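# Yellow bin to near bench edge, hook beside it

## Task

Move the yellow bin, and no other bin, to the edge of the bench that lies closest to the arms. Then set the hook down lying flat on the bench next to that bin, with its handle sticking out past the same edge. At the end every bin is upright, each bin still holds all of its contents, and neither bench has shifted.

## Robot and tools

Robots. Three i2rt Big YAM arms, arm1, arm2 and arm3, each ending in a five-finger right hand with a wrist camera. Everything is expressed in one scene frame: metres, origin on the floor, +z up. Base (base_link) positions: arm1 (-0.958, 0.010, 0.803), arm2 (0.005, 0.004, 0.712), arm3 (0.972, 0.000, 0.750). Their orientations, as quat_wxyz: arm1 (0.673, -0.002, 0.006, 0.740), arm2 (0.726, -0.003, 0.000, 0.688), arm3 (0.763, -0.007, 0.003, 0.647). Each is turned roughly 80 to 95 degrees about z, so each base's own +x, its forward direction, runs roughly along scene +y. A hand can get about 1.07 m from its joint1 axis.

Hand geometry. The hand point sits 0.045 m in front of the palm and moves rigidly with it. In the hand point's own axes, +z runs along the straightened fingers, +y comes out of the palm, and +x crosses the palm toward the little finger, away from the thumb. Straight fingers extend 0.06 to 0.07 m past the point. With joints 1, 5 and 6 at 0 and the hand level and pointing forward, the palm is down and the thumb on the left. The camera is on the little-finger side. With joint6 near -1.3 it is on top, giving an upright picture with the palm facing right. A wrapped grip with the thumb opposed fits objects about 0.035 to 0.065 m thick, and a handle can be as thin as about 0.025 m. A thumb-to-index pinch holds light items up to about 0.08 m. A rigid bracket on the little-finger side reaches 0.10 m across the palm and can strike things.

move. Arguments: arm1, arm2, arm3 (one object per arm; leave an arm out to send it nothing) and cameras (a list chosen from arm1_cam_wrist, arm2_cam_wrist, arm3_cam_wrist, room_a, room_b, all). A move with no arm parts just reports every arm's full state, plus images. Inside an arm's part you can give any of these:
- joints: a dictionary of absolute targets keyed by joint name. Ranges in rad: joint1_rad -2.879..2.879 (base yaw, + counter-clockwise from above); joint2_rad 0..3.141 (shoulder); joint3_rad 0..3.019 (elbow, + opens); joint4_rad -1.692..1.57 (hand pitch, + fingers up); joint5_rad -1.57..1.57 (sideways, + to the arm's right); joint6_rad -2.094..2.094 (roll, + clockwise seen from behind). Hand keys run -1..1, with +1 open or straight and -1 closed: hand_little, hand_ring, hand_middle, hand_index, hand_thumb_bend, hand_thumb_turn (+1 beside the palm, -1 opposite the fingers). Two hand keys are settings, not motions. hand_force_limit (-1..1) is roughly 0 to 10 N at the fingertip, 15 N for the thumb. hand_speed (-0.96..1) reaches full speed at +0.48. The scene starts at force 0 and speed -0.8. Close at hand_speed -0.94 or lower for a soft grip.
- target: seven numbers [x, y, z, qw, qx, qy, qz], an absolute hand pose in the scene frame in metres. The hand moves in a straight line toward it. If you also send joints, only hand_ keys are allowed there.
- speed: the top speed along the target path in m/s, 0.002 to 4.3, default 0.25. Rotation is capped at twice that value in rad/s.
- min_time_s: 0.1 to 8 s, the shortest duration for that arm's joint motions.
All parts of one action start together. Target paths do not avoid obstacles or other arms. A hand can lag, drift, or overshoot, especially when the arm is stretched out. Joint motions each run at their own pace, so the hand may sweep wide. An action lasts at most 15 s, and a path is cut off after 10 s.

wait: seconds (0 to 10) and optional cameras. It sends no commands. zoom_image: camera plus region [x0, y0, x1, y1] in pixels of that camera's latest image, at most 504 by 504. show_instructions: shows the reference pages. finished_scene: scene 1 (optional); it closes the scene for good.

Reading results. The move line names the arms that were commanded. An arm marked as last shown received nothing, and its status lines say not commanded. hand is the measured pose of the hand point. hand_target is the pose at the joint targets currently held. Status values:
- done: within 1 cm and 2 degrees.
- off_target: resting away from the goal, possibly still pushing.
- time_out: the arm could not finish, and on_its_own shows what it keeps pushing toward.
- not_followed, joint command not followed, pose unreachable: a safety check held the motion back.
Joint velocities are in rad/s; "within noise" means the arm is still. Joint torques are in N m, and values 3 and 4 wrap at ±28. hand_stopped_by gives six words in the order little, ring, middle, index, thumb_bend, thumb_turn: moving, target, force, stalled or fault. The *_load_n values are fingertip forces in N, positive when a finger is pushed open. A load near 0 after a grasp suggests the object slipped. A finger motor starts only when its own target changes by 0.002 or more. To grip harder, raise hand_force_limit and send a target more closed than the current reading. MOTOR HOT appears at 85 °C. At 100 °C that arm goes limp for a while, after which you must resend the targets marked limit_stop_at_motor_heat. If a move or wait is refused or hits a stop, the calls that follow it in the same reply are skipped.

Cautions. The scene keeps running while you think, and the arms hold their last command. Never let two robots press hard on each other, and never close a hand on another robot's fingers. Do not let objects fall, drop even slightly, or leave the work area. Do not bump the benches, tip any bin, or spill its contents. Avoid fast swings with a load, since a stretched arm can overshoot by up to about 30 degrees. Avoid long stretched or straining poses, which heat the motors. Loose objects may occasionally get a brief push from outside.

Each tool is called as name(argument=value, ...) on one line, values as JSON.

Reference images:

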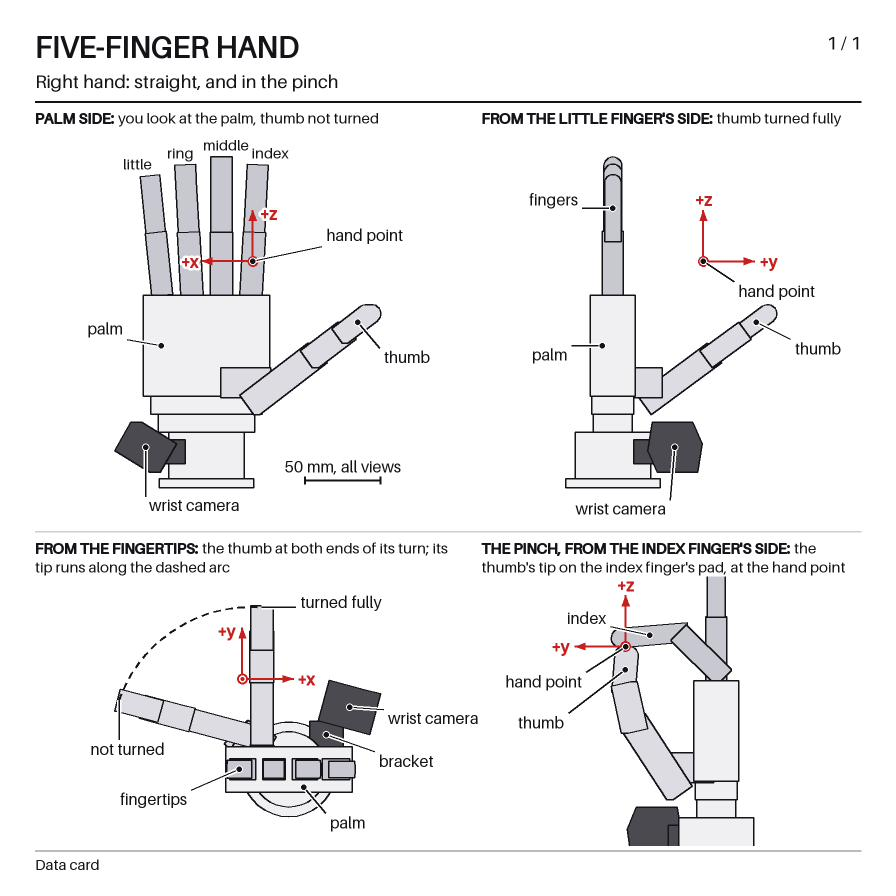

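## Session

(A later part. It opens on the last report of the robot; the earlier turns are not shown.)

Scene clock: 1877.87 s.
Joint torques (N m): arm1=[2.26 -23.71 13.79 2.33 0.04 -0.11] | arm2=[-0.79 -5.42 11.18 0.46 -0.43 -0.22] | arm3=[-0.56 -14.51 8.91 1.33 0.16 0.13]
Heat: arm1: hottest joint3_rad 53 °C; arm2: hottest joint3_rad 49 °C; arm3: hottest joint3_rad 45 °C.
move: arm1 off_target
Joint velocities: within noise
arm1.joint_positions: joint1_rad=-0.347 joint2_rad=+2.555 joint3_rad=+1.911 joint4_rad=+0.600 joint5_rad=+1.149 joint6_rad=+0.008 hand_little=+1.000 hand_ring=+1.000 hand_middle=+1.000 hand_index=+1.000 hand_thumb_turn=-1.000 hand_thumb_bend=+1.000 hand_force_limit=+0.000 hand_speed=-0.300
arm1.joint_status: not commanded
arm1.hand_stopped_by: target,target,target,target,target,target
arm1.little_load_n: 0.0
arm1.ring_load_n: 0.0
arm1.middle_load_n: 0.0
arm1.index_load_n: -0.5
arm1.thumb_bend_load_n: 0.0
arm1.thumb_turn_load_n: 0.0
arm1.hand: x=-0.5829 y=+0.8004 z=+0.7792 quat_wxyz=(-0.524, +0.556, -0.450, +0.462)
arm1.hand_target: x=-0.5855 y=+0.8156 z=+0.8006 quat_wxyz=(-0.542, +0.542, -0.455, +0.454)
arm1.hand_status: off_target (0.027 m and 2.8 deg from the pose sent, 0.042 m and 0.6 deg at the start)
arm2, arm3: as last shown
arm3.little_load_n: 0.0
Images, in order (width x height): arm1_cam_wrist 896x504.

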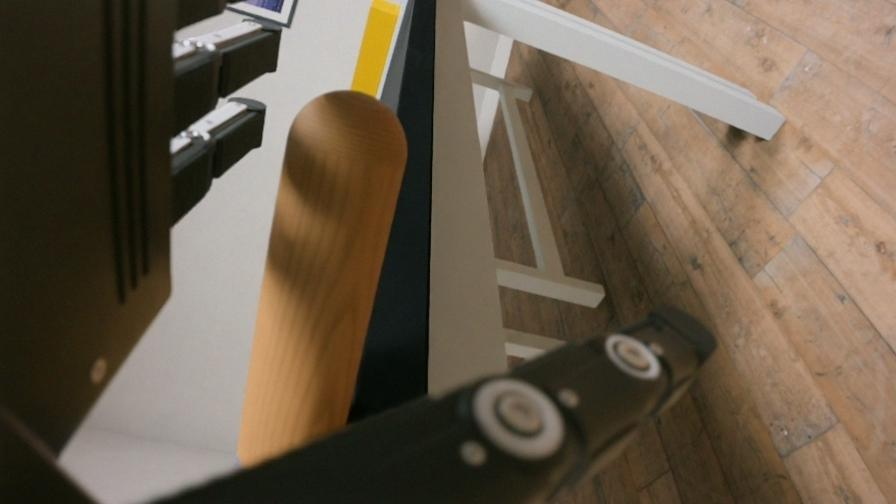

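move(arm1={"target": [-0.55, 0.836, 0.803, 0.5417, -0.5417, 0.4545, -0.4545], "speed": 0.1}, cameras=["arm1_cam_wrist"])

Scene clock: 1904.33 s.
Joint torques (N m): arm1=[0.97 -23.77 14.68 1.21 -0.07 -0.12] | arm2=[-0.26 -6.12 11.19 0.79 -0.39 -0.22] | arm3=[-0.67 -14.68 9.01 1.37 0.14 0.09]
Heat: arm1: hottest joint3_rad 59 °C; arm2: hottest joint3_rad 49 °C; arm3: hottest joint3_rad 45 °C.
move: arm1 off_target
Joint velocities: within noise
arm1.joint_positions: joint1_rad=-0.372 joint2_rad=+2.615 joint3_rad=+2.069 joint4_rad=+0.536 joint5_rad=+1.113 joint6_rad=+0.008 hand_little=+1.000 hand_ring=+1.000 hand_middle=+1.000 hand_index=+1.000 hand_thumb_turn=-1.000 hand_thumb_bend=+1.000 hand_force_limit=+0.000 hand_speed=-0.300
arm1.joint_status: not commanded
arm1.hand_stopped_by: target,target,target,target,target,target
arm1.little_load_n: 0.0
arm1.ring_load_n: 0.0
arm1.middle_load_n: 0.0
arm1.index_load_n: 0.0
arm1.thumb_bend_load_n: 0.0
arm1.thumb_turn_load_n: 0.0
arm1.hand: x=-0.5565 y=+0.8281 z=+0.7945 quat_wxyz=(-0.537, +0.548, -0.453, +0.454)
arm1.hand_target: x=-0.5505 y=+0.8352 z=+0.8030 quat_wxyz=(-0.542, +0.542, -0.454, +0.454)
arm1.hand_status: off_target (0.013 m and 0.9 deg from the pose sent, 0.054 m and 2.8 deg at the start)
arm2, arm3: as last shown
arm3.ring_load_n: -0.5
Images, in order (width x height): arm1_cam_wrist 896x504.

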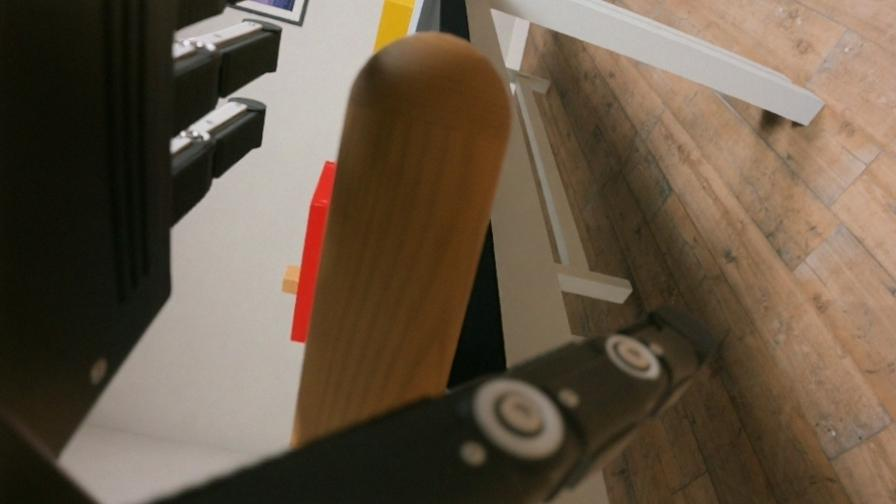

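move(arm1={"target": [-0.552, 0.834, 0.786, 0.5417, -0.5417, 0.4545, -0.4545], "speed": 0.08}, cameras=["arm1_cam_wrist"])

Scene clock: 1913.83 s.
Joint torques (N m): arm1=[1.38 -23.82 14.13 2.36 0.04 -0.11] | arm2=[0.44 -6.24 11.17 0.66 -0.39 -0.25] | arm3=[-0.85 -14.21 8.95 1.42 0.16 0.11]
Heat: arm1: hottest joint3_rad 58 °C; arm2: hottest joint3_rad 49 °C; arm3: hottest joint3_rad 45 °C.
move: arm1 off_target
Joint velocities: within noise
arm1.joint_positions: joint1_rad=-0.372 joint2_rad=+2.639 joint3_rad=+2.069 joint4_rad=+0.536 joint5_rad=+1.113 joint6_rad=+0.008 hand_little=+1.000 hand_ring=+1.000 hand_middle=+1.000 hand_index=+1.000 hand_thumb_turn=-1.000 hand_thumb_bend=+1.000 hand_force_limit=+0.000 hand_speed=-0.300
arm1.joint_status: not commanded
arm1.hand_stopped_by: target,target,target,target,target,target
arm1.little_load_n: 0.0
arm1.ring_load_n: 0.0
arm1.middle_load_n: 0.0
arm1.index_load_n: -0.5
arm1.thumb_bend_load_n: 0.0
arm1.thumb_turn_load_n: 0.0
arm1.hand: x=-0.5576 y=+0.8246 z=+0.7735 quat_wxyz=(-0.530, +0.556, -0.449, +0.457)
arm1.hand_target: x=-0.5526 y=+0.8331 z=+0.7860 quat_wxyz=(-0.542, +0.542, -0.454, +0.454)
arm1.hand_status: off_target (0.017 m and 2.2 deg from the pose sent, 0.011 m and 0.9 deg at the start)
arm2.joint_positions: joint1_rad=-0.818 joint2_rad=+1.244 joint3_rad=+1.615 joint4_rad=-0.925 joint5_rad=-0.804 joint6_rad=-1.936 hand_little=+1.000 hand_ring=+1.000 hand_middle=+1.000 hand_index=+1.000 hand_thumb_turn=+1.000 hand_thumb_bend=+1.000 hand_force_limit=+0.000 hand_speed=-0.800
arm2.joint_status: not commanded
arm2.hand_stopped_by: target,target,target,target,target,target
arm2.little_load_n: 0.0
arm2.ring_load_n: 0.0
arm2.middle_load_n: 0.0
arm2.index_load_n: 0.0
arm2.thumb_bend_load_n: 0.0
arm2.thumb_turn_load_n: 0.0
arm2.hand: x=+0.3527 y=+0.4212 z=+1.2196 quat_wxyz=(-0.408, +0.596, +0.574, +0.385)
arm2.hand_target: x=+0.3491 y=+0.4193 z=+1.2494 quat_wxyz=(-0.406, +0.579, +0.579, +0.406)
arm2.hand_status: not commanded
arm3: as last shown
arm3.ring_load_n: 0.0
Images, in order (width x height): arm1_cam_wrist 896x504.

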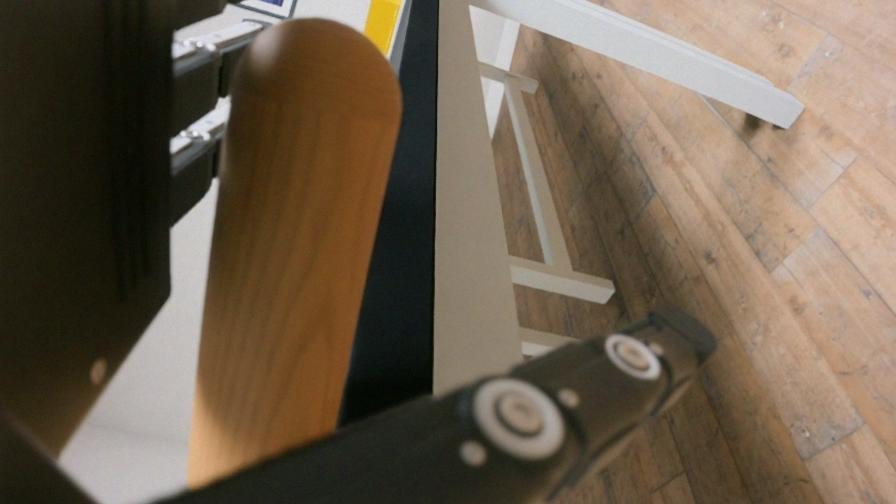

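move(arm1={"joints": {"hand_middle": -1, "hand_ring": -1, "hand_little": -1, "hand_index": -1, "hand_speed": -0.85, "hand_force_limit": -0.2}}, cameras=["arm1_cam_wrist"])

Scene clock: 1930.93 s.
Joint torques (N m): arm1=[1.44 -24.18 14.12 2.14 -0.03 -0.09] | arm2=[-1.03 -5.71 11.15 0.62 -0.4 -0.17] | arm3=[-0.67 -14.27 8.96 1.32 0.17 0.1]
Heat: arm1: hottest joint3_rad 58 °C; arm2: hottest joint3_rad 49 °C; arm3: hottest joint3_rad 44 °C.
move: arm1 off_target
Joint velocities: within noise
arm1.joint_positions: joint1_rad=-0.372 joint2_rad=+2.644 joint3_rad=+2.069 joint4_rad=+0.540 joint5_rad=+1.114 joint6_rad=+0.004 hand_little=-1.000 hand_ring=-0.904 hand_middle=-0.917 hand_index=-0.958 hand_thumb_turn=-1.000 hand_thumb_bend=+1.000 hand_force_limit=-0.200 hand_speed=-0.850
arm1.joint_status: hand_ring off_target (ended at -0.904, target -1.000); hand_middle off_target (ended at -0.917, target -1.000); hand_index off_target (ended at -0.958, target -1.000); the others done
arm1.hand_stopped_by: target,force,force,force,target,target
arm1.little_load_n: 0.0
arm1.ring_load_n: 1.5
arm1.middle_load_n: 3.5
arm1.index_load_n: 7.0
arm1.thumb_bend_load_n: 0.0
arm1.thumb_turn_load_n: 0.0
arm1.hand: x=-0.5576 y=+0.8236 z=+0.7695 quat_wxyz=(-0.528, +0.557, -0.448, +0.458)
arm1.hand_target: x=-0.5526 y=+0.8331 z=+0.7862 quat_wxyz=(-0.542, +0.542, -0.455, +0.454)
arm1.hand_status: not commanded
arm2, arm3: as last shown
arm3.middle_load_n: -0.5
arm3.thumb_bend_load_n: -0.5
Images, in order (width x height): arm1_cam_wrist 896x504.

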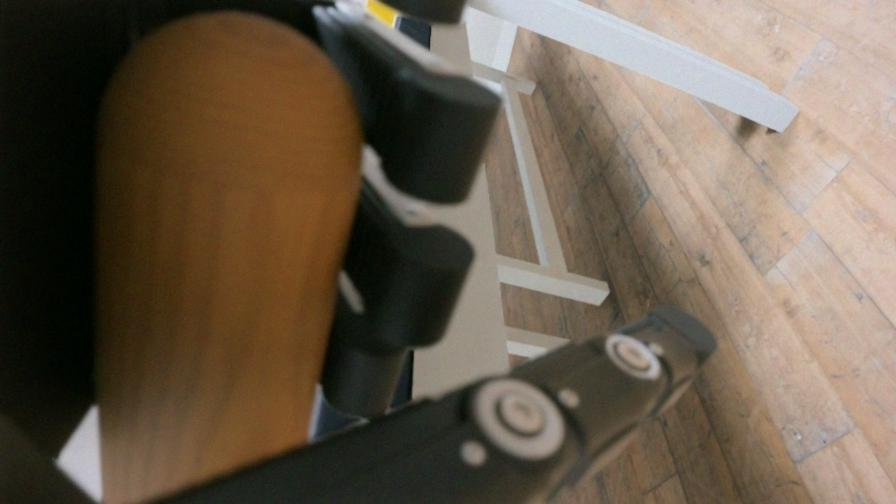

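move(arm1={"joints": {"hand_thumb_bend": -1, "hand_speed": -0.7, "hand_force_limit": -0.2}}, cameras=["arm1_cam_wrist"])

Scene clock: 1944.73 s.
Joint torques (N m): arm1=[1.38 -24.18 14.11 2.22 -0.03 -0.09] | arm2=[-0.21 -6.36 10.91 0.49 -0.4 -0.24] | arm3=[-0.85 -14.62 8.95 1.47 0.17 0.11]
Heat: arm1: hottest joint3_rad 58 °C; arm2: hottest joint3_rad 49 °C; arm3: hottest joint3_rad 44 °C.
move: arm1 off_target
Joint velocities: within noise
arm1.joint_positions: joint1_rad=-0.372 joint2_rad=+2.644 joint3_rad=+2.069 joint4_rad=+0.540 joint5_rad=+1.114 joint6_rad=+0.004 hand_little=-1.000 hand_ring=-0.904 hand_middle=-0.917 hand_index=-0.958 hand_thumb_turn=-1.000 hand_thumb_bend=+0.492 hand_force_limit=-0.200 hand_speed=-0.700
arm1.joint_status: hand_thumb_bend off_target (ended at +0.492, target -1.000); the others done
arm1.hand_stopped_by: target,force,force,force,force,target
arm1.little_load_n: 0.0
arm1.ring_load_n: 1.5
arm1.middle_load_n: 3.5
arm1.index_load_n: 7.0
arm1.thumb_bend_load_n: 6.0
arm1.thumb_turn_load_n: 1.0
arm1.hand: x=-0.5576 y=+0.8236 z=+0.7695 quat_wxyz=(-0.528, +0.557, -0.448, +0.458)
arm1.hand_target: x=-0.5526 y=+0.8331 z=+0.7862 quat_wxyz=(-0.542, +0.542, -0.455, +0.454)
arm1.hand_status: not commanded
arm2, arm3: as last shown
arm3.middle_load_n: 0.0
arm3.thumb_bend_load_n: 0.0
Images, in order (width x height): arm1_cam_wrist 896x504.

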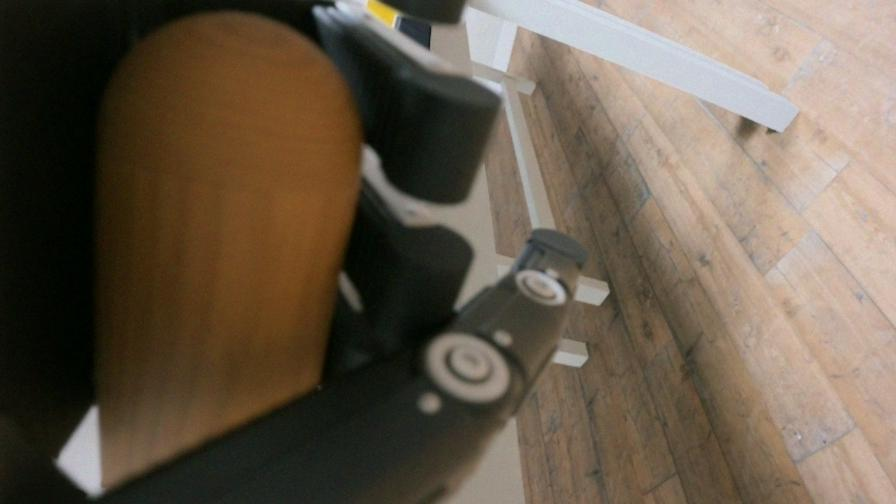

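move(arm1={"target": [-0.552, 0.834, 0.83, 0.5417, -0.5417, 0.4545, -0.4545], "speed": 0.08}, cameras=["arm1_cam_wrist", "room_a", "room_b"])

Scene clock: 2030.03 s.
Joint torques (N m): arm1=[1.26 -28.69 11.97 1.8 0.01 0.03] | arm2=[-1.03 -6.24 11.26 0.43 -0.38 -0.24] | arm3=[-0.91 -14.51 8.99 1.36 0.15 0.1]
Heat: arm1: hottest joint3_rad 60 °C; arm2: hottest joint3_rad 49 °C; arm3: hottest joint3_rad 44 °C.
move: arm1 off_target
Joint velocities: within noise
arm1.joint_positions: joint1_rad=-0.372 joint2_rad=+2.621 joint3_rad=+2.069 joint4_rad=+0.503 joint5_rad=+1.114 joint6_rad=-0.010 hand_little=-1.000 hand_ring=-0.904 hand_middle=-0.917 hand_index=-0.958 hand_thumb_turn=-1.000 hand_thumb_bend=+0.492 hand_force_limit=-0.200 hand_speed=-0.700
arm1.joint_status: not commanded
arm1.hand_stopped_by: target,force,force,force,force,target
arm1.little_load_n: 0.0
arm1.ring_load_n: 0.0
arm1.middle_load_n: 2.5
arm1.index_load_n: 6.0
arm1.thumb_bend_load_n: 5.5
arm1.thumb_turn_load_n: 1.0
arm1.hand: x=-0.5571 y=+0.8238 z=+0.7829 quat_wxyz=(-0.520, +0.564, -0.442, +0.464)
arm1.hand_target: x=-0.5524 y=+0.8330 z=+0.8297 quat_wxyz=(-0.542, +0.542, -0.454, +0.454)
arm1.hand_status: off_target (0.049 m and 4.0 deg from the pose sent, 0.062 m and 2.5 deg at the start)
arm2: as last shown
arm3.joint_positions: joint1_rad=+0.137 joint2_rad=+1.702 joint3_rad=+1.211 joint4_rad=+0.513 joint5_rad=-0.021 joint6_rad=-0.004 hand_little=+1.000 hand_ring=+1.000 hand_middle=+1.000 hand_index=+1.000 hand_thumb_turn=+1.000 hand_thumb_bend=+1.000 hand_force_limit=+0.000 hand_speed=-0.300
arm3.joint_status: not commanded
arm3.hand_stopped_by: target,target,target,target,target,target
arm3.little_load_n: 0.0
arm3.ring_load_n: 0.0
arm3.middle_load_n: 0.0
arm3.index_load_n: 0.0
arm3.thumb_bend_load_n: 0.0
arm3.thumb_turn_load_n: 0.0
arm3.hand: x=+0.9575 y=+0.7493 z=+1.0012 quat_wxyz=(-0.710, +0.705, +0.001, +0.005)
arm3.hand_target: x=+0.9500 y=+0.7499 z=+1.0001 quat_wxyz=(-0.707, +0.707, +0.000, +0.000)
arm3.hand_status: not commanded
Images, in order (width x height): arm1_cam_wrist 896x504, room_a 896x504, room_b 896x504.

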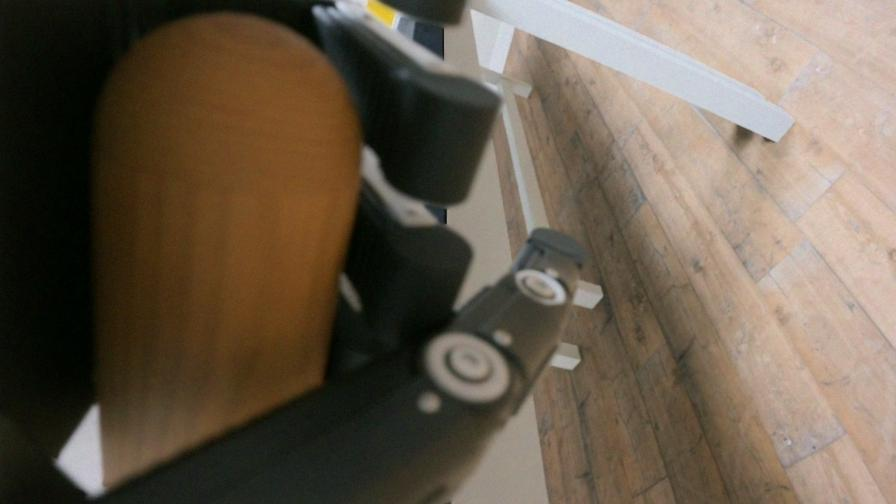

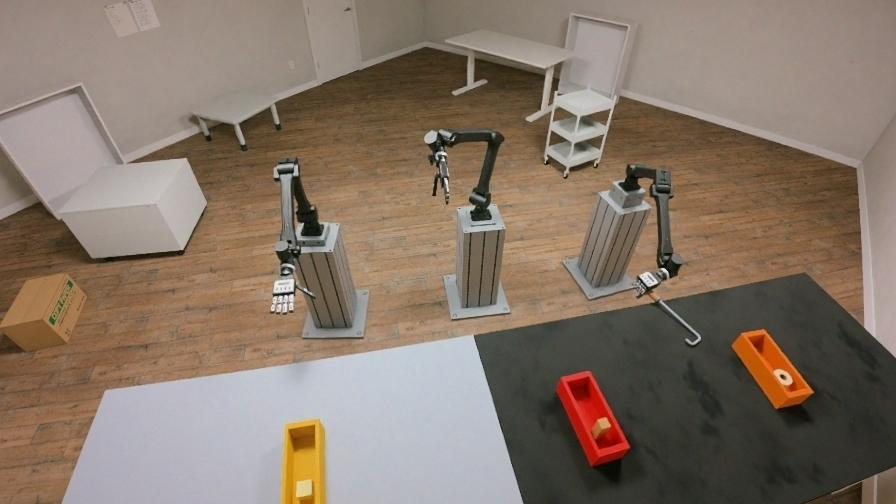

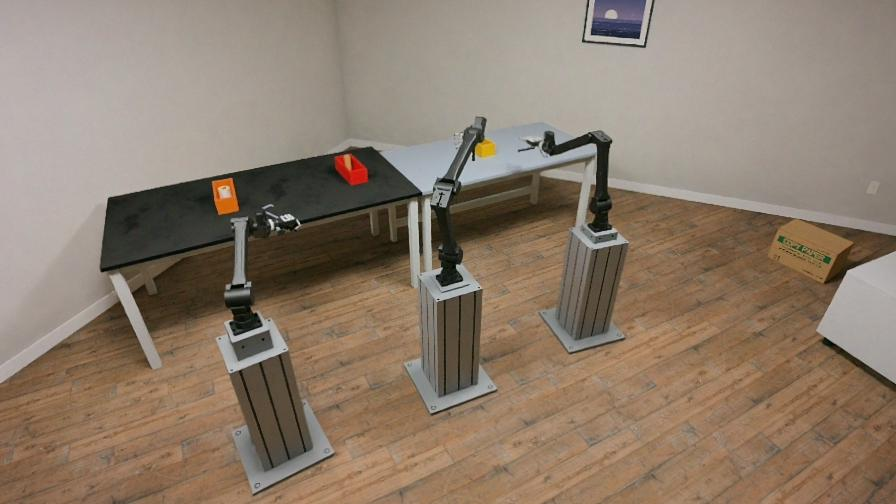

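move(arm1={"target": [-0.552, 0.834, 0.875, 0.5417, -0.5417, 0.4545, -0.4545], "speed": 0.08}, cameras=["arm1_cam_wrist", "room_b"])

zoom_image(camera="room_b", region=[180, 140, 380, 260])

Scene clock: 2045.47 s.
Joint torques (N m): arm1=[1.32 -30.21 11.85 2.11 0.02 0.25] | arm2=[-0.09 -5.54 11.18 0.53 -0.36 -0.24] | arm3=[-0.79 -14.27 8.94 1.37 0.17 0.12]
Heat: arm1: hottest joint3_rad 59 °C; arm2: hottest joint3_rad 49 °C; arm3: hottest joint3_rad 44 °C.
move: arm1 off_target
Joint velocities: within noise
arm1.joint_positions: joint1_rad=-0.372 joint2_rad=+2.562 joint3_rad=+2.063 joint4_rad=+0.438 joint5_rad=+1.114 joint6_rad=-0.038 hand_little=-1.000 hand_ring=-0.904 hand_middle=-0.917 hand_index=-0.957 hand_thumb_turn=-1.000 hand_thumb_bend=+0.492 hand_force_limit=-0.200 hand_speed=-0.700
arm1.joint_status: not commanded
arm1.hand_stopped_by: target,force,force,force,force,target
arm1.little_load_n: 0.0
arm1.ring_load_n: 0.0
arm1.middle_load_n: 2.0
arm1.index_load_n: 15.5
arm1.thumb_bend_load_n: 5.5
arm1.thumb_turn_load_n: 1.0
arm1.hand: x=-0.5564 y=+0.8234 z=+0.8183 quat_wxyz=(-0.510, +0.574, -0.433, +0.473)
arm1.hand_target: x=-0.5525 y=+0.8326 z=+0.8747 quat_wxyz=(-0.542, +0.542, -0.454, +0.455)
arm1.hand_status: off_target (0.058 m and 6.2 deg from the pose sent, 0.093 m and 3.9 deg at the start)
arm2, arm3: as last shown
Images, in order (width x height): arm1_cam_wrist 896x504, room_b 896x504.

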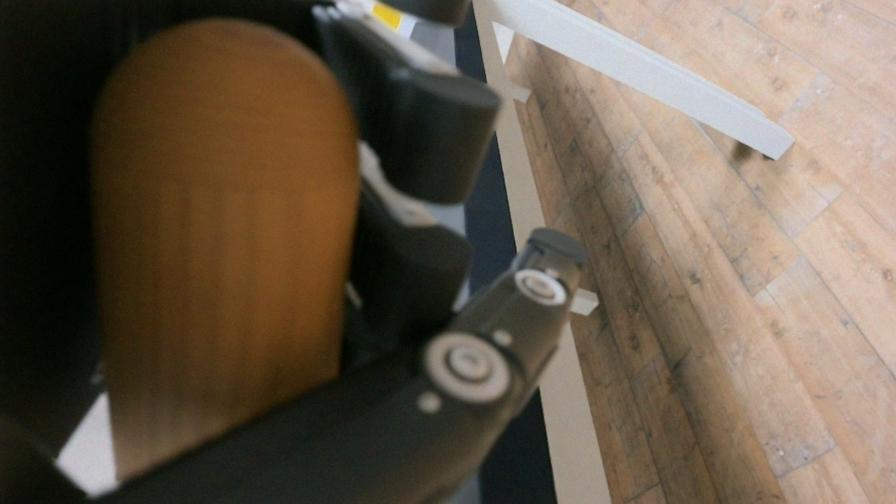

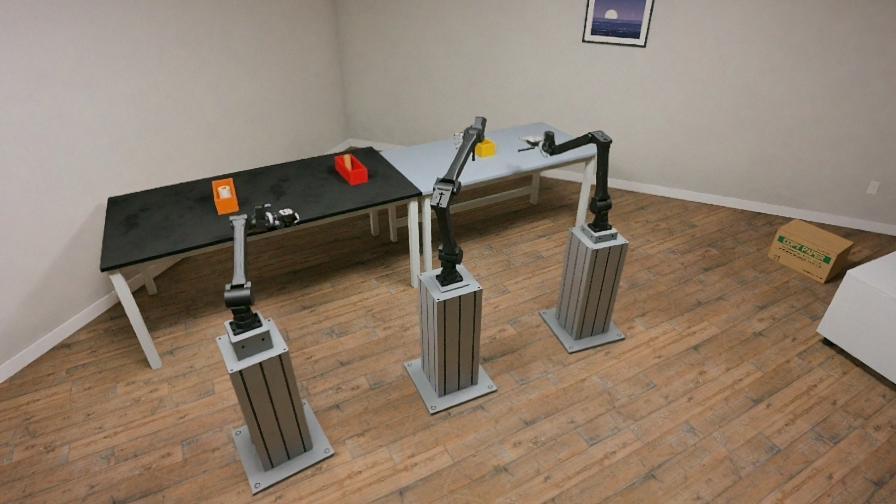

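Scaled by 2.520 from the camera's image (finer frame: 1280x720).

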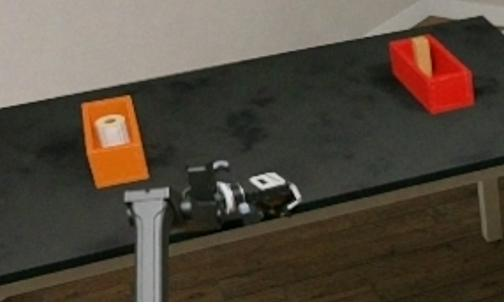

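wait(seconds=0.1, cameras=["room_a"])

zoom_image(camera="room_a", region=[560, 220, 760, 380])

Scene clock: 2052.33 s.
Joint torques (N m): arm1=[1.44 -29.86 11.84 2.1 0 0.25] | arm2=[0.03 -6.24 11.23 0.62 -0.4 -0.2] | arm3=[-0.73 -14.21 8.88 1.42 0.17 0.11]
Heat: arm1: hottest joint3_rad 59 °C; arm2: hottest joint3_rad 49 °C; arm3: hottest joint3_rad 44 °C.
Joint velocities: within noise
arm1.joint_positions: joint1_rad=-0.372 joint2_rad=+2.562 joint3_rad=+2.063 joint4_rad=+0.438 joint5_rad=+1.114 joint6_rad=-0.038 hand_little=-1.000 hand_ring=-0.904 hand_middle=-0.917 hand_index=-0.957 hand_thumb_turn=-1.000 hand_thumb_bend=+0.492 hand_force_limit=-0.200 hand_speed=-0.700
arm1.joint_status: not commanded
arm1.hand_stopped_by: target,force,force,force,force,target
arm1.little_load_n: 0.0
arm1.ring_load_n: 0.0
arm1.middle_load_n: 2.0
arm1.index_load_n: 15.5
arm1.thumb_bend_load_n: 5.5
arm1.thumb_turn_load_n: 1.0
arm1.hand: x=-0.5564 y=+0.8234 z=+0.8183 quat_wxyz=(-0.510, +0.574, -0.433, +0.473)
arm1.hand_target: x=-0.5525 y=+0.8326 z=+0.8747 quat_wxyz=(-0.542, +0.542, -0.454, +0.455)
arm1.hand_status: off_target (0.058 m and 6.2 deg from the pose sent, 0.093 m and 3.9 deg at the start)
arm2.joint_positions: joint1_rad=-0.818 joint2_rad=+1.244 joint3_rad=+1.615 joint4_rad=-0.925 joint5_rad=-0.804 joint6_rad=-1.936 hand_little=+1.000 hand_ring=+1.000 hand_middle=+1.000 hand_index=+1.000 hand_thumb_turn=+1.000 hand_thumb_bend=+1.000 hand_force_limit=+0.000 hand_speed=-0.800
arm2.joint_status: not commanded
arm2.hand_stopped_by: target,target,target,target,target,target
arm2.little_load_n: 0.0
arm2.ring_load_n: 0.0
arm2.middle_load_n: 0.0
arm2.index_load_n: 0.0
arm2.thumb_bend_load_n: 0.0
arm2.thumb_turn_load_n: 0.0
arm2.hand: x=+0.3527 y=+0.4212 z=+1.2196 quat_wxyz=(-0.408, +0.596, +0.574, +0.385)
arm2.hand_target: x=+0.3491 y=+0.4193 z=+1.2494 quat_wxyz=(-0.406, +0.579, +0.579, +0.406)
arm2.hand_status: not commanded
arm3.joint_positions: joint1_rad=+0.137 joint2_rad=+1.702 joint3_rad=+1.211 joint4_rad=+0.513 joint5_rad=-0.021 joint6_rad=-0.004 hand_little=+1.000 hand_ring=+1.000 hand_middle=+1.000 hand_index=+1.000 hand_thumb_turn=+1.000 hand_thumb_bend=+1.000 hand_force_limit=+0.000 hand_speed=-0.300
arm3.joint_status: not commanded
arm3.hand_stopped_by: target,target,target,target,target,target
arm3.little_load_n: 0.0
arm3.ring_load_n: 0.0
arm3.middle_load_n: 0.0
arm3.index_load_n: 0.0
arm3.thumb_bend_load_n: 0.0
arm3.thumb_turn_load_n: 0.0
arm3.hand: x=+0.9575 y=+0.7493 z=+1.0012 quat_wxyz=(-0.710, +0.705, +0.001, +0.005)
arm3.hand_target: x=+0.9500 y=+0.7499 z=+1.0001 quat_wxyz=(-0.707, +0.707, +0.000, +0.000)
arm3.hand_status: not commanded
wait: 0.10 s; at rest from the start
Images, in order (width x height): room_a 896x504.

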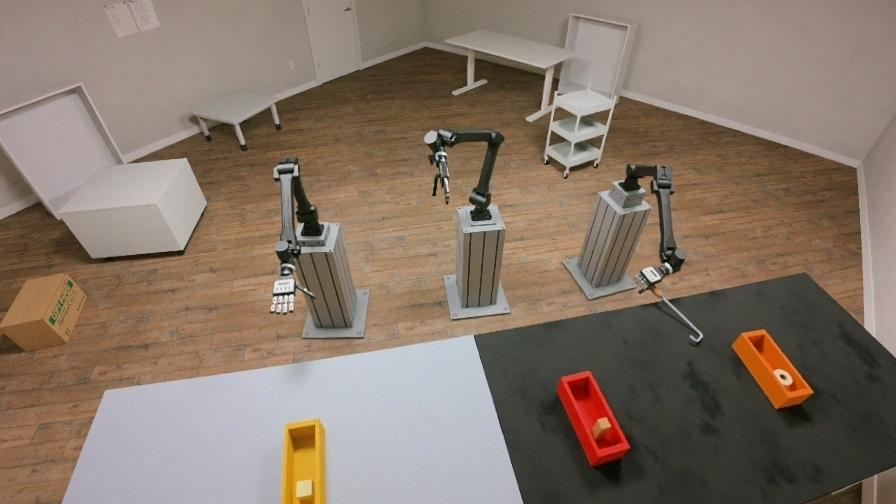

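Scaled by 2.520 from the camera's image (finer frame: 1280x720).

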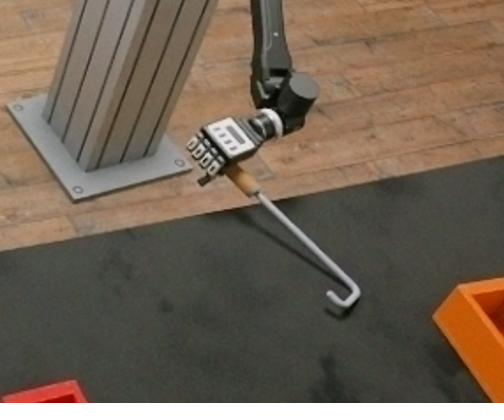

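move(arm1={"target": [-0.36, 0.79, 0.845, 0.6071, -0.6071, 0.3626, -0.3626], "speed": 0.1}, cameras=["arm1_cam_wrist", "room_a", "room_b"])

zoom_image(camera="room_a", region=[500, 220, 760, 380])

Scene clock: 2153.63 s.
Joint torques (N m): arm1=[1.38 -25.88 16.8 2.92 -0.1 0.23] | arm2=[-0.97 -5.66 10.99 0.73 -0.38 -0.24] | arm3=[-0.91 -14.27 9.01 1.43 0.17 0.11]
Heat: arm1: hottest joint3_rad 58 °C; arm2: hottest joint3_rad 50 °C; arm3: hottest joint3_rad 44 °C.
move: arm1 off_target
Joint velocities: within noise
arm1.joint_positions: joint1_rad=-0.682 joint2_rad=+2.551 joint3_rad=+2.001 joint4_rad=+0.466 joint5_rad=+0.488 joint6_rad=-0.026 hand_little=-1.000 hand_ring=-0.904 hand_middle=-0.917 hand_index=-0.958 hand_thumb_turn=-1.000 hand_thumb_bend=+0.492 hand_force_limit=-0.200 hand_speed=-0.700
arm1.joint_status: not commanded
arm1.hand_stopped_by: target,force,force,force,force,target
arm1.little_load_n: 0.0
arm1.ring_load_n: 0.0
arm1.middle_load_n: 2.0
arm1.index_load_n: 8.0
arm1.thumb_bend_load_n: 5.5
arm1.thumb_turn_load_n: 1.0
arm1.hand: x=-0.3743 y=+0.7661 z=+0.7949 quat_wxyz=(-0.568, +0.645, -0.355, +0.368)
arm1.hand_target: x=-0.3642 y=+0.7846 z=+0.8467 quat_wxyz=(-0.607, +0.607, -0.362, +0.362)
arm1.hand_status: off_target (0.057 m and 6.4 deg from the pose sent, 0.201 m and 19.1 deg at the start)
arm2, arm3: as last shown
Images, in order (width x height): arm1_cam_wrist 896x504, room_a 896x504, room_b 896x504.

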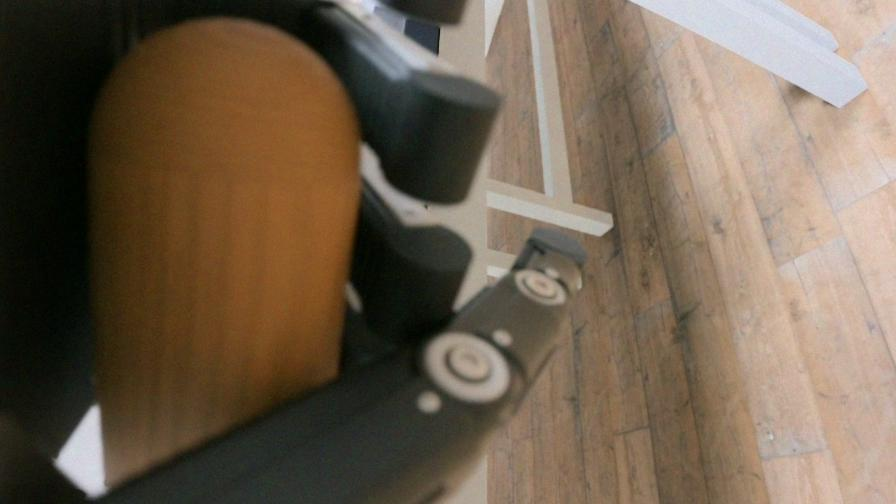

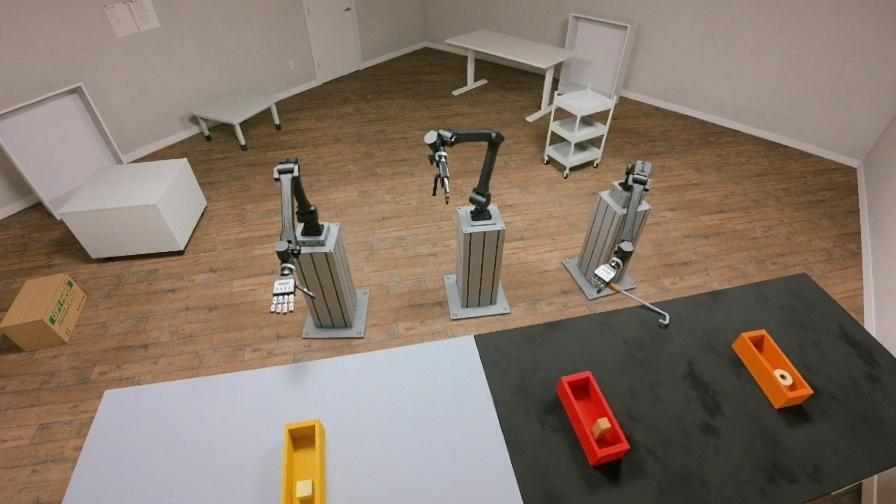

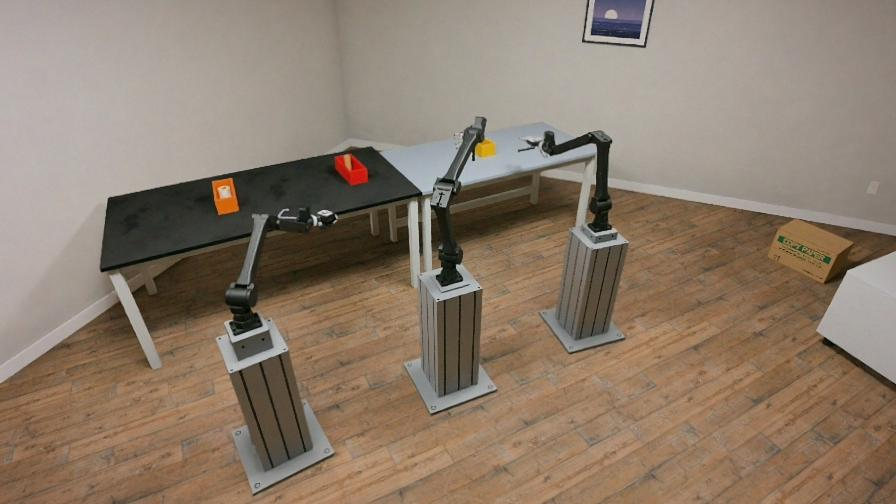

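Scaled by 1.938 from the camera's image (finer frame: 1280x720).

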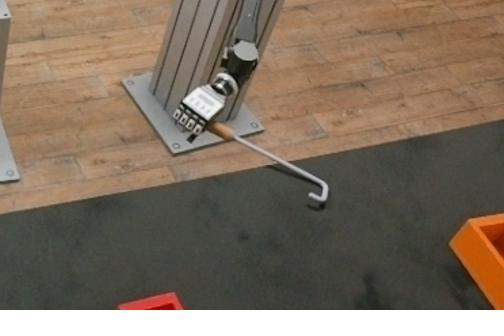

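move(arm1={"target": [-0.36, 0.82, 0.805, 0.6071, -0.6071, 0.3626, -0.3626], "speed": 0.08}, cameras=["arm1_cam_wrist", "room_a"])

zoom_image(camera="room_a", region=[500, 220, 760, 380])

Scene clock: 2166.63 s.
Joint torques (N m): arm1=[2.49 -26.11 17.2 2.06 -0.03 0.07] | arm2=[-0.91 -5.89 11.28 0.61 -0.36 -0.25] | arm3=[-0.85 -14.21 8.92 1.4 0.16 0.11]
Heat: arm1: hottest joint3_rad 63 °C; arm2: hottest joint3_rad 50 °C; arm3: hottest joint3_rad 44 °C.
move: arm1 off_target
Joint velocities: within noise
arm1.joint_positions: joint1_rad=-0.675 joint2_rad=+2.693 joint3_rad=+2.190 joint4_rad=+0.445 joint5_rad=+0.508 joint6_rad=-0.010 hand_little=-1.000 hand_ring=-0.904 hand_middle=-0.917 hand_index=-0.959 hand_thumb_turn=-1.000 hand_thumb_bend=+0.492 hand_force_limit=-0.200 hand_speed=-0.700
arm1.joint_status: not commanded
arm1.hand_stopped_by: target,force,force,force,force,target
arm1.little_load_n: 0.0
arm1.ring_load_n: 1.5
arm1.middle_load_n: 2.5
arm1.index_load_n: 0.0
arm1.thumb_bend_load_n: 5.5
arm1.thumb_turn_load_n: 1.0
arm1.hand: x=-0.3618 y=+0.7925 z=+0.7660 quat_wxyz=(-0.578, +0.631, -0.363, +0.369)
arm1.hand_target: x=-0.3638 y=+0.8151 z=+0.8063 quat_wxyz=(-0.607, +0.607, -0.362, +0.362)
arm1.hand_status: off_target (0.048 m and 4.3 deg from the pose sent, 0.057 m and 6.4 deg at the start)
arm2, arm3: as last shown
Images, in order (width x height): arm1_cam_wrist 896x504, room_a 896x504.

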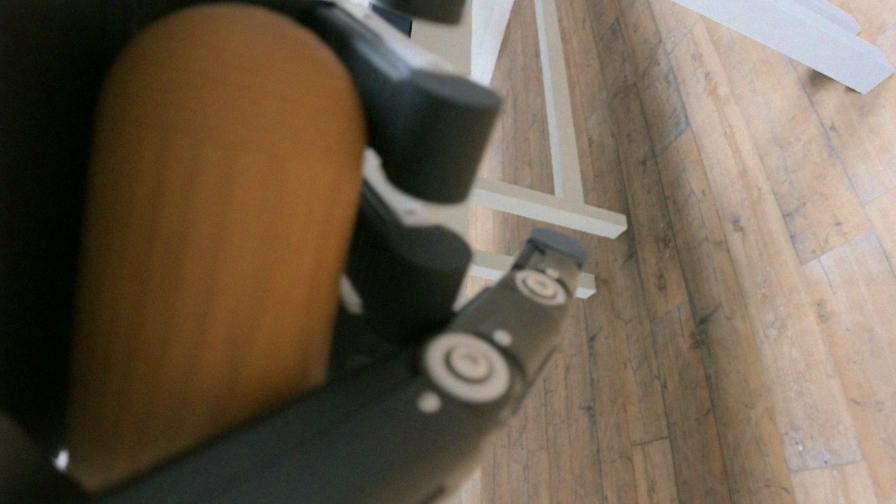

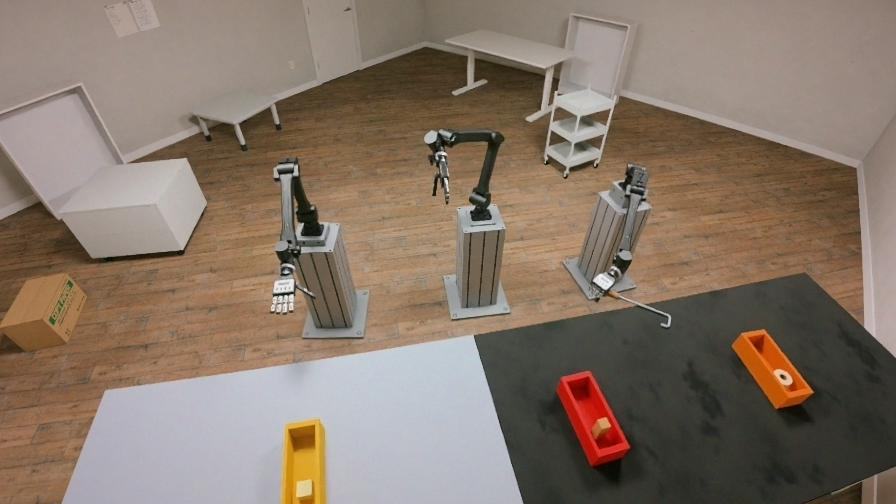

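Scaled by 1.938 from the camera's image (finer frame: 1280x720).

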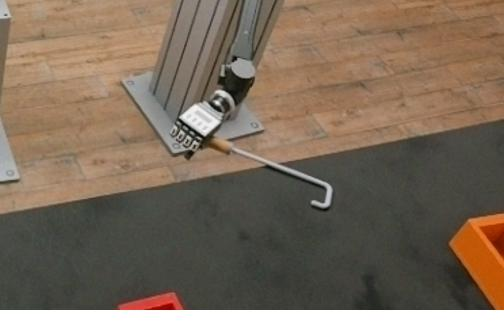

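move(arm2={"target": [-0.28, 0.50, 1.15, 0.4305, -0.561, -0.561, -0.4305], "speed": 0.3}, cameras=["arm2_cam_wrist", "room_a"])

Scene clock: 2227.57 s.
Joint torques (N m): arm1=[2.67 -26.11 17.2 2.03 -0.03 0.08] | arm2=[-0.73 -7.47 11.67 1.28 0.41 0.03] | arm3=[-0.79 -14.39 8.95 1.35 0.18 0.1]
Heat: arm1: hottest joint3_rad 74 °C; arm2: hottest joint3_rad 50 °C; arm3: hottest joint3_rad 43 °C.
move: arm2 off_target
Joint velocities: within noise
arm1, arm3: as last shown
arm1.middle_load_n: 2.0
arm2.joint_positions: joint1_rad=+0.886 joint2_rad=+1.376 joint3_rad=+1.406 joint4_rad=-0.472 joint5_rad=+0.790 joint6_rad=-1.307 hand_little=+1.000 hand_ring=+1.000 hand_middle=+1.000 hand_index=+1.000 hand_thumb_turn=+1.000 hand_thumb_bend=+1.000 hand_force_limit=+0.000 hand_speed=-0.800
arm2.joint_status: not commanded
arm2.hand_stopped_by: target,target,target,target,target,target
arm2.little_load_n: 0.0
arm2.ring_load_n: 0.0
arm2.middle_load_n: 0.0
arm2.index_load_n: 0.0
arm2.thumb_bend_load_n: 0.0
arm2.thumb_turn_load_n: 0.0
arm2.hand: x=-0.2759 y=+0.4947 z=+1.1186 quat_wxyz=(-0.400, +0.555, +0.587, +0.433)
arm2.hand_target: x=-0.2790 y=+0.4985 z=+1.1496 quat_wxyz=(-0.431, +0.561, +0.561, +0.430)
arm2.hand_status: off_target (0.032 m and 4.6 deg from the pose sent, 0.641 m and 7.2 deg at the start)
Images, in order (width x height): arm2_cam_wrist 896x504, room_a 896x504.

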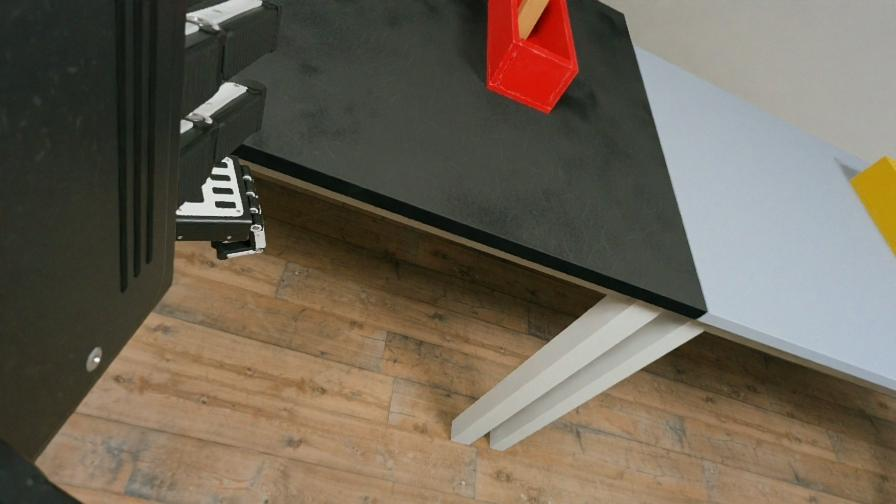

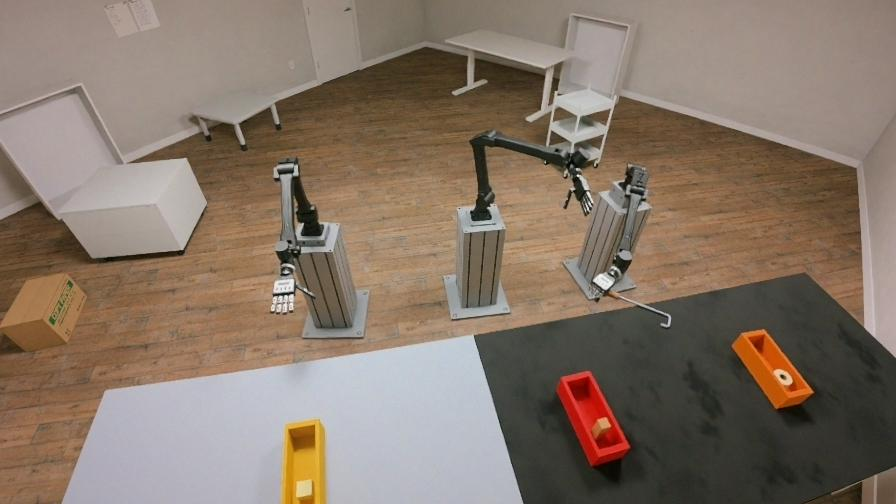

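move(arm2={"target": [-0.27, 0.48, 1.15, 0.5272, -0.3967, -0.6871, -0.3044], "speed": 0.3}, arm1={"target": [-0.36, 0.82, 0.825, 0.6071, -0.6071, 0.3626, -0.3626], "speed": 0.08}, cameras=["arm2_cam_wrist", "arm1_cam_wrist"])

Scene clock: 2246.80 s.
Joint torques (N m): arm1=[2.73 -29.04 16.03 2.04 -0.02 0.08] | arm2=[-1.03 -5.48 8.51 1.74 -0.07 -0.17] | arm3=[-0.62 -14.21 8.92 1.35 0.19 0.11]
Heat: arm1: hottest joint3_rad 75 °C; arm2: hottest joint3_rad 51 °C; arm3: hottest joint3_rad 43 °C.
move: arm1 off_target; arm2 off_target
Joint velocities: within noise
arm1.joint_positions: joint1_rad=-0.675 joint2_rad=+2.693 joint3_rad=+2.190 joint4_rad=+0.424 joint5_rad=+0.508 joint6_rad=-0.009 hand_little=-1.000 hand_ring=-0.904 hand_middle=-0.917 hand_index=-0.959 hand_thumb_turn=-1.000 hand_thumb_bend=+0.492 hand_force_limit=-0.200 hand_speed=-0.700
arm1.joint_status: not commanded
arm1.hand_stopped_by: target,force,force,force,force,target
arm1.little_load_n: 0.0
arm1.ring_load_n: 1.5
arm1.middle_load_n: 2.0
arm1.index_load_n: 0.0
arm1.thumb_bend_load_n: 5.5
arm1.thumb_turn_load_n: 0.5
arm1.hand: x=-0.3628 y=+0.7911 z=+0.7607 quat_wxyz=(-0.571, +0.638, -0.363, +0.368)
arm1.hand_target: x=-0.3636 y=+0.8150 z=+0.8259 quat_wxyz=(-0.607, +0.607, -0.363, +0.362)
arm1.hand_status: off_target (0.071 m and 5.5 deg from the pose sent, 0.065 m and 4.3 deg at the start)
arm2.joint_positions: joint1_rad=+0.749 joint2_rad=+1.134 joint3_rad=+1.226 joint4_rad=-0.380 joint5_rad=+0.158 joint6_rad=-1.516 hand_little=+1.000 hand_ring=+1.000 hand_middle=+1.000 hand_index=+1.000 hand_thumb_turn=+1.000 hand_thumb_bend=+1.000 hand_force_limit=+0.000 hand_speed=-0.800
arm2.joint_status: not commanded
arm2.hand_stopped_by: target,target,target,target,target,target
arm2.little_load_n: 0.0
arm2.ring_load_n: 0.0
arm2.middle_load_n: 0.0
arm2.index_load_n: 0.0
arm2.thumb_bend_load_n: 0.0
arm2.thumb_turn_load_n: 0.0
arm2.hand: x=-0.2748 y=+0.4772 z=+1.1397 quat_wxyz=(-0.519, +0.401, +0.695, +0.295)
arm2.hand_target: x=-0.2699 y=+0.4798 z=+1.1500 quat_wxyz=(-0.527, +0.397, +0.687, +0.305)
arm2.hand_status: off_target (0.012 m and 1.7 deg from the pose sent, 0.035 m and 29.9 deg at the start)
arm3: as last shown
pictures: arm1_cam_wrist, arm2_cam_wrist
Images, in order (width x height): arm1_cam_wrist 896x504, arm2_cam_wrist 896x504.

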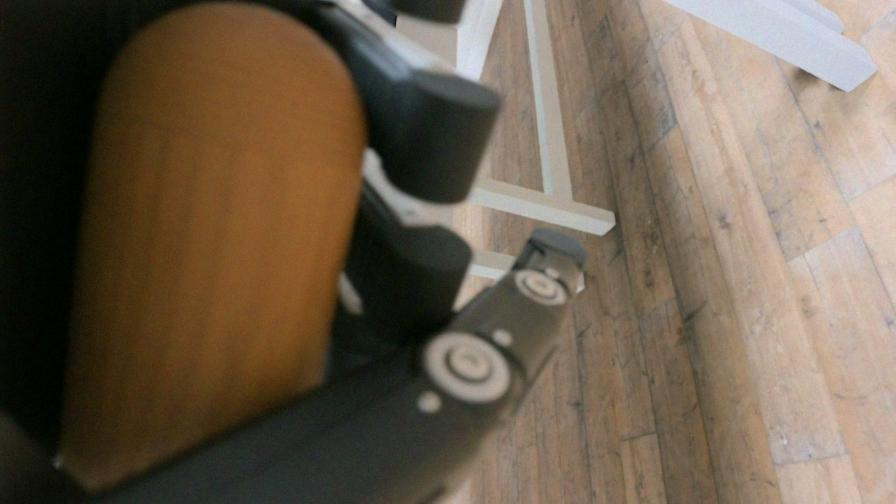

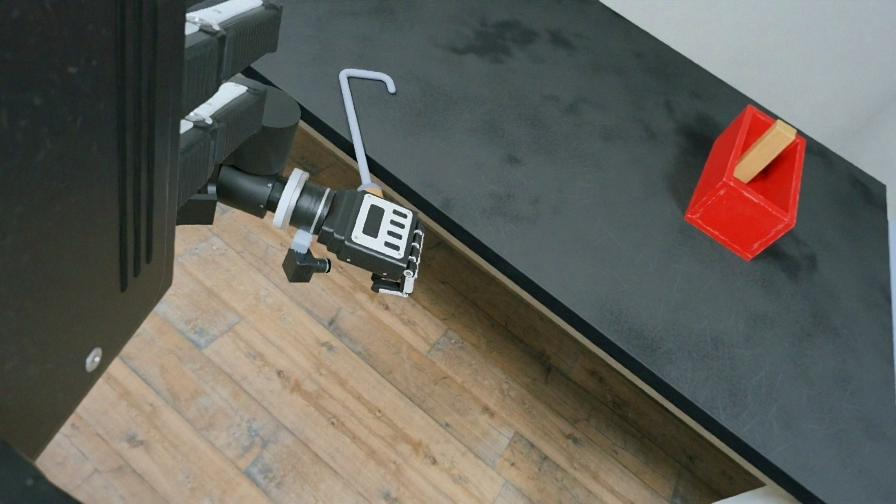

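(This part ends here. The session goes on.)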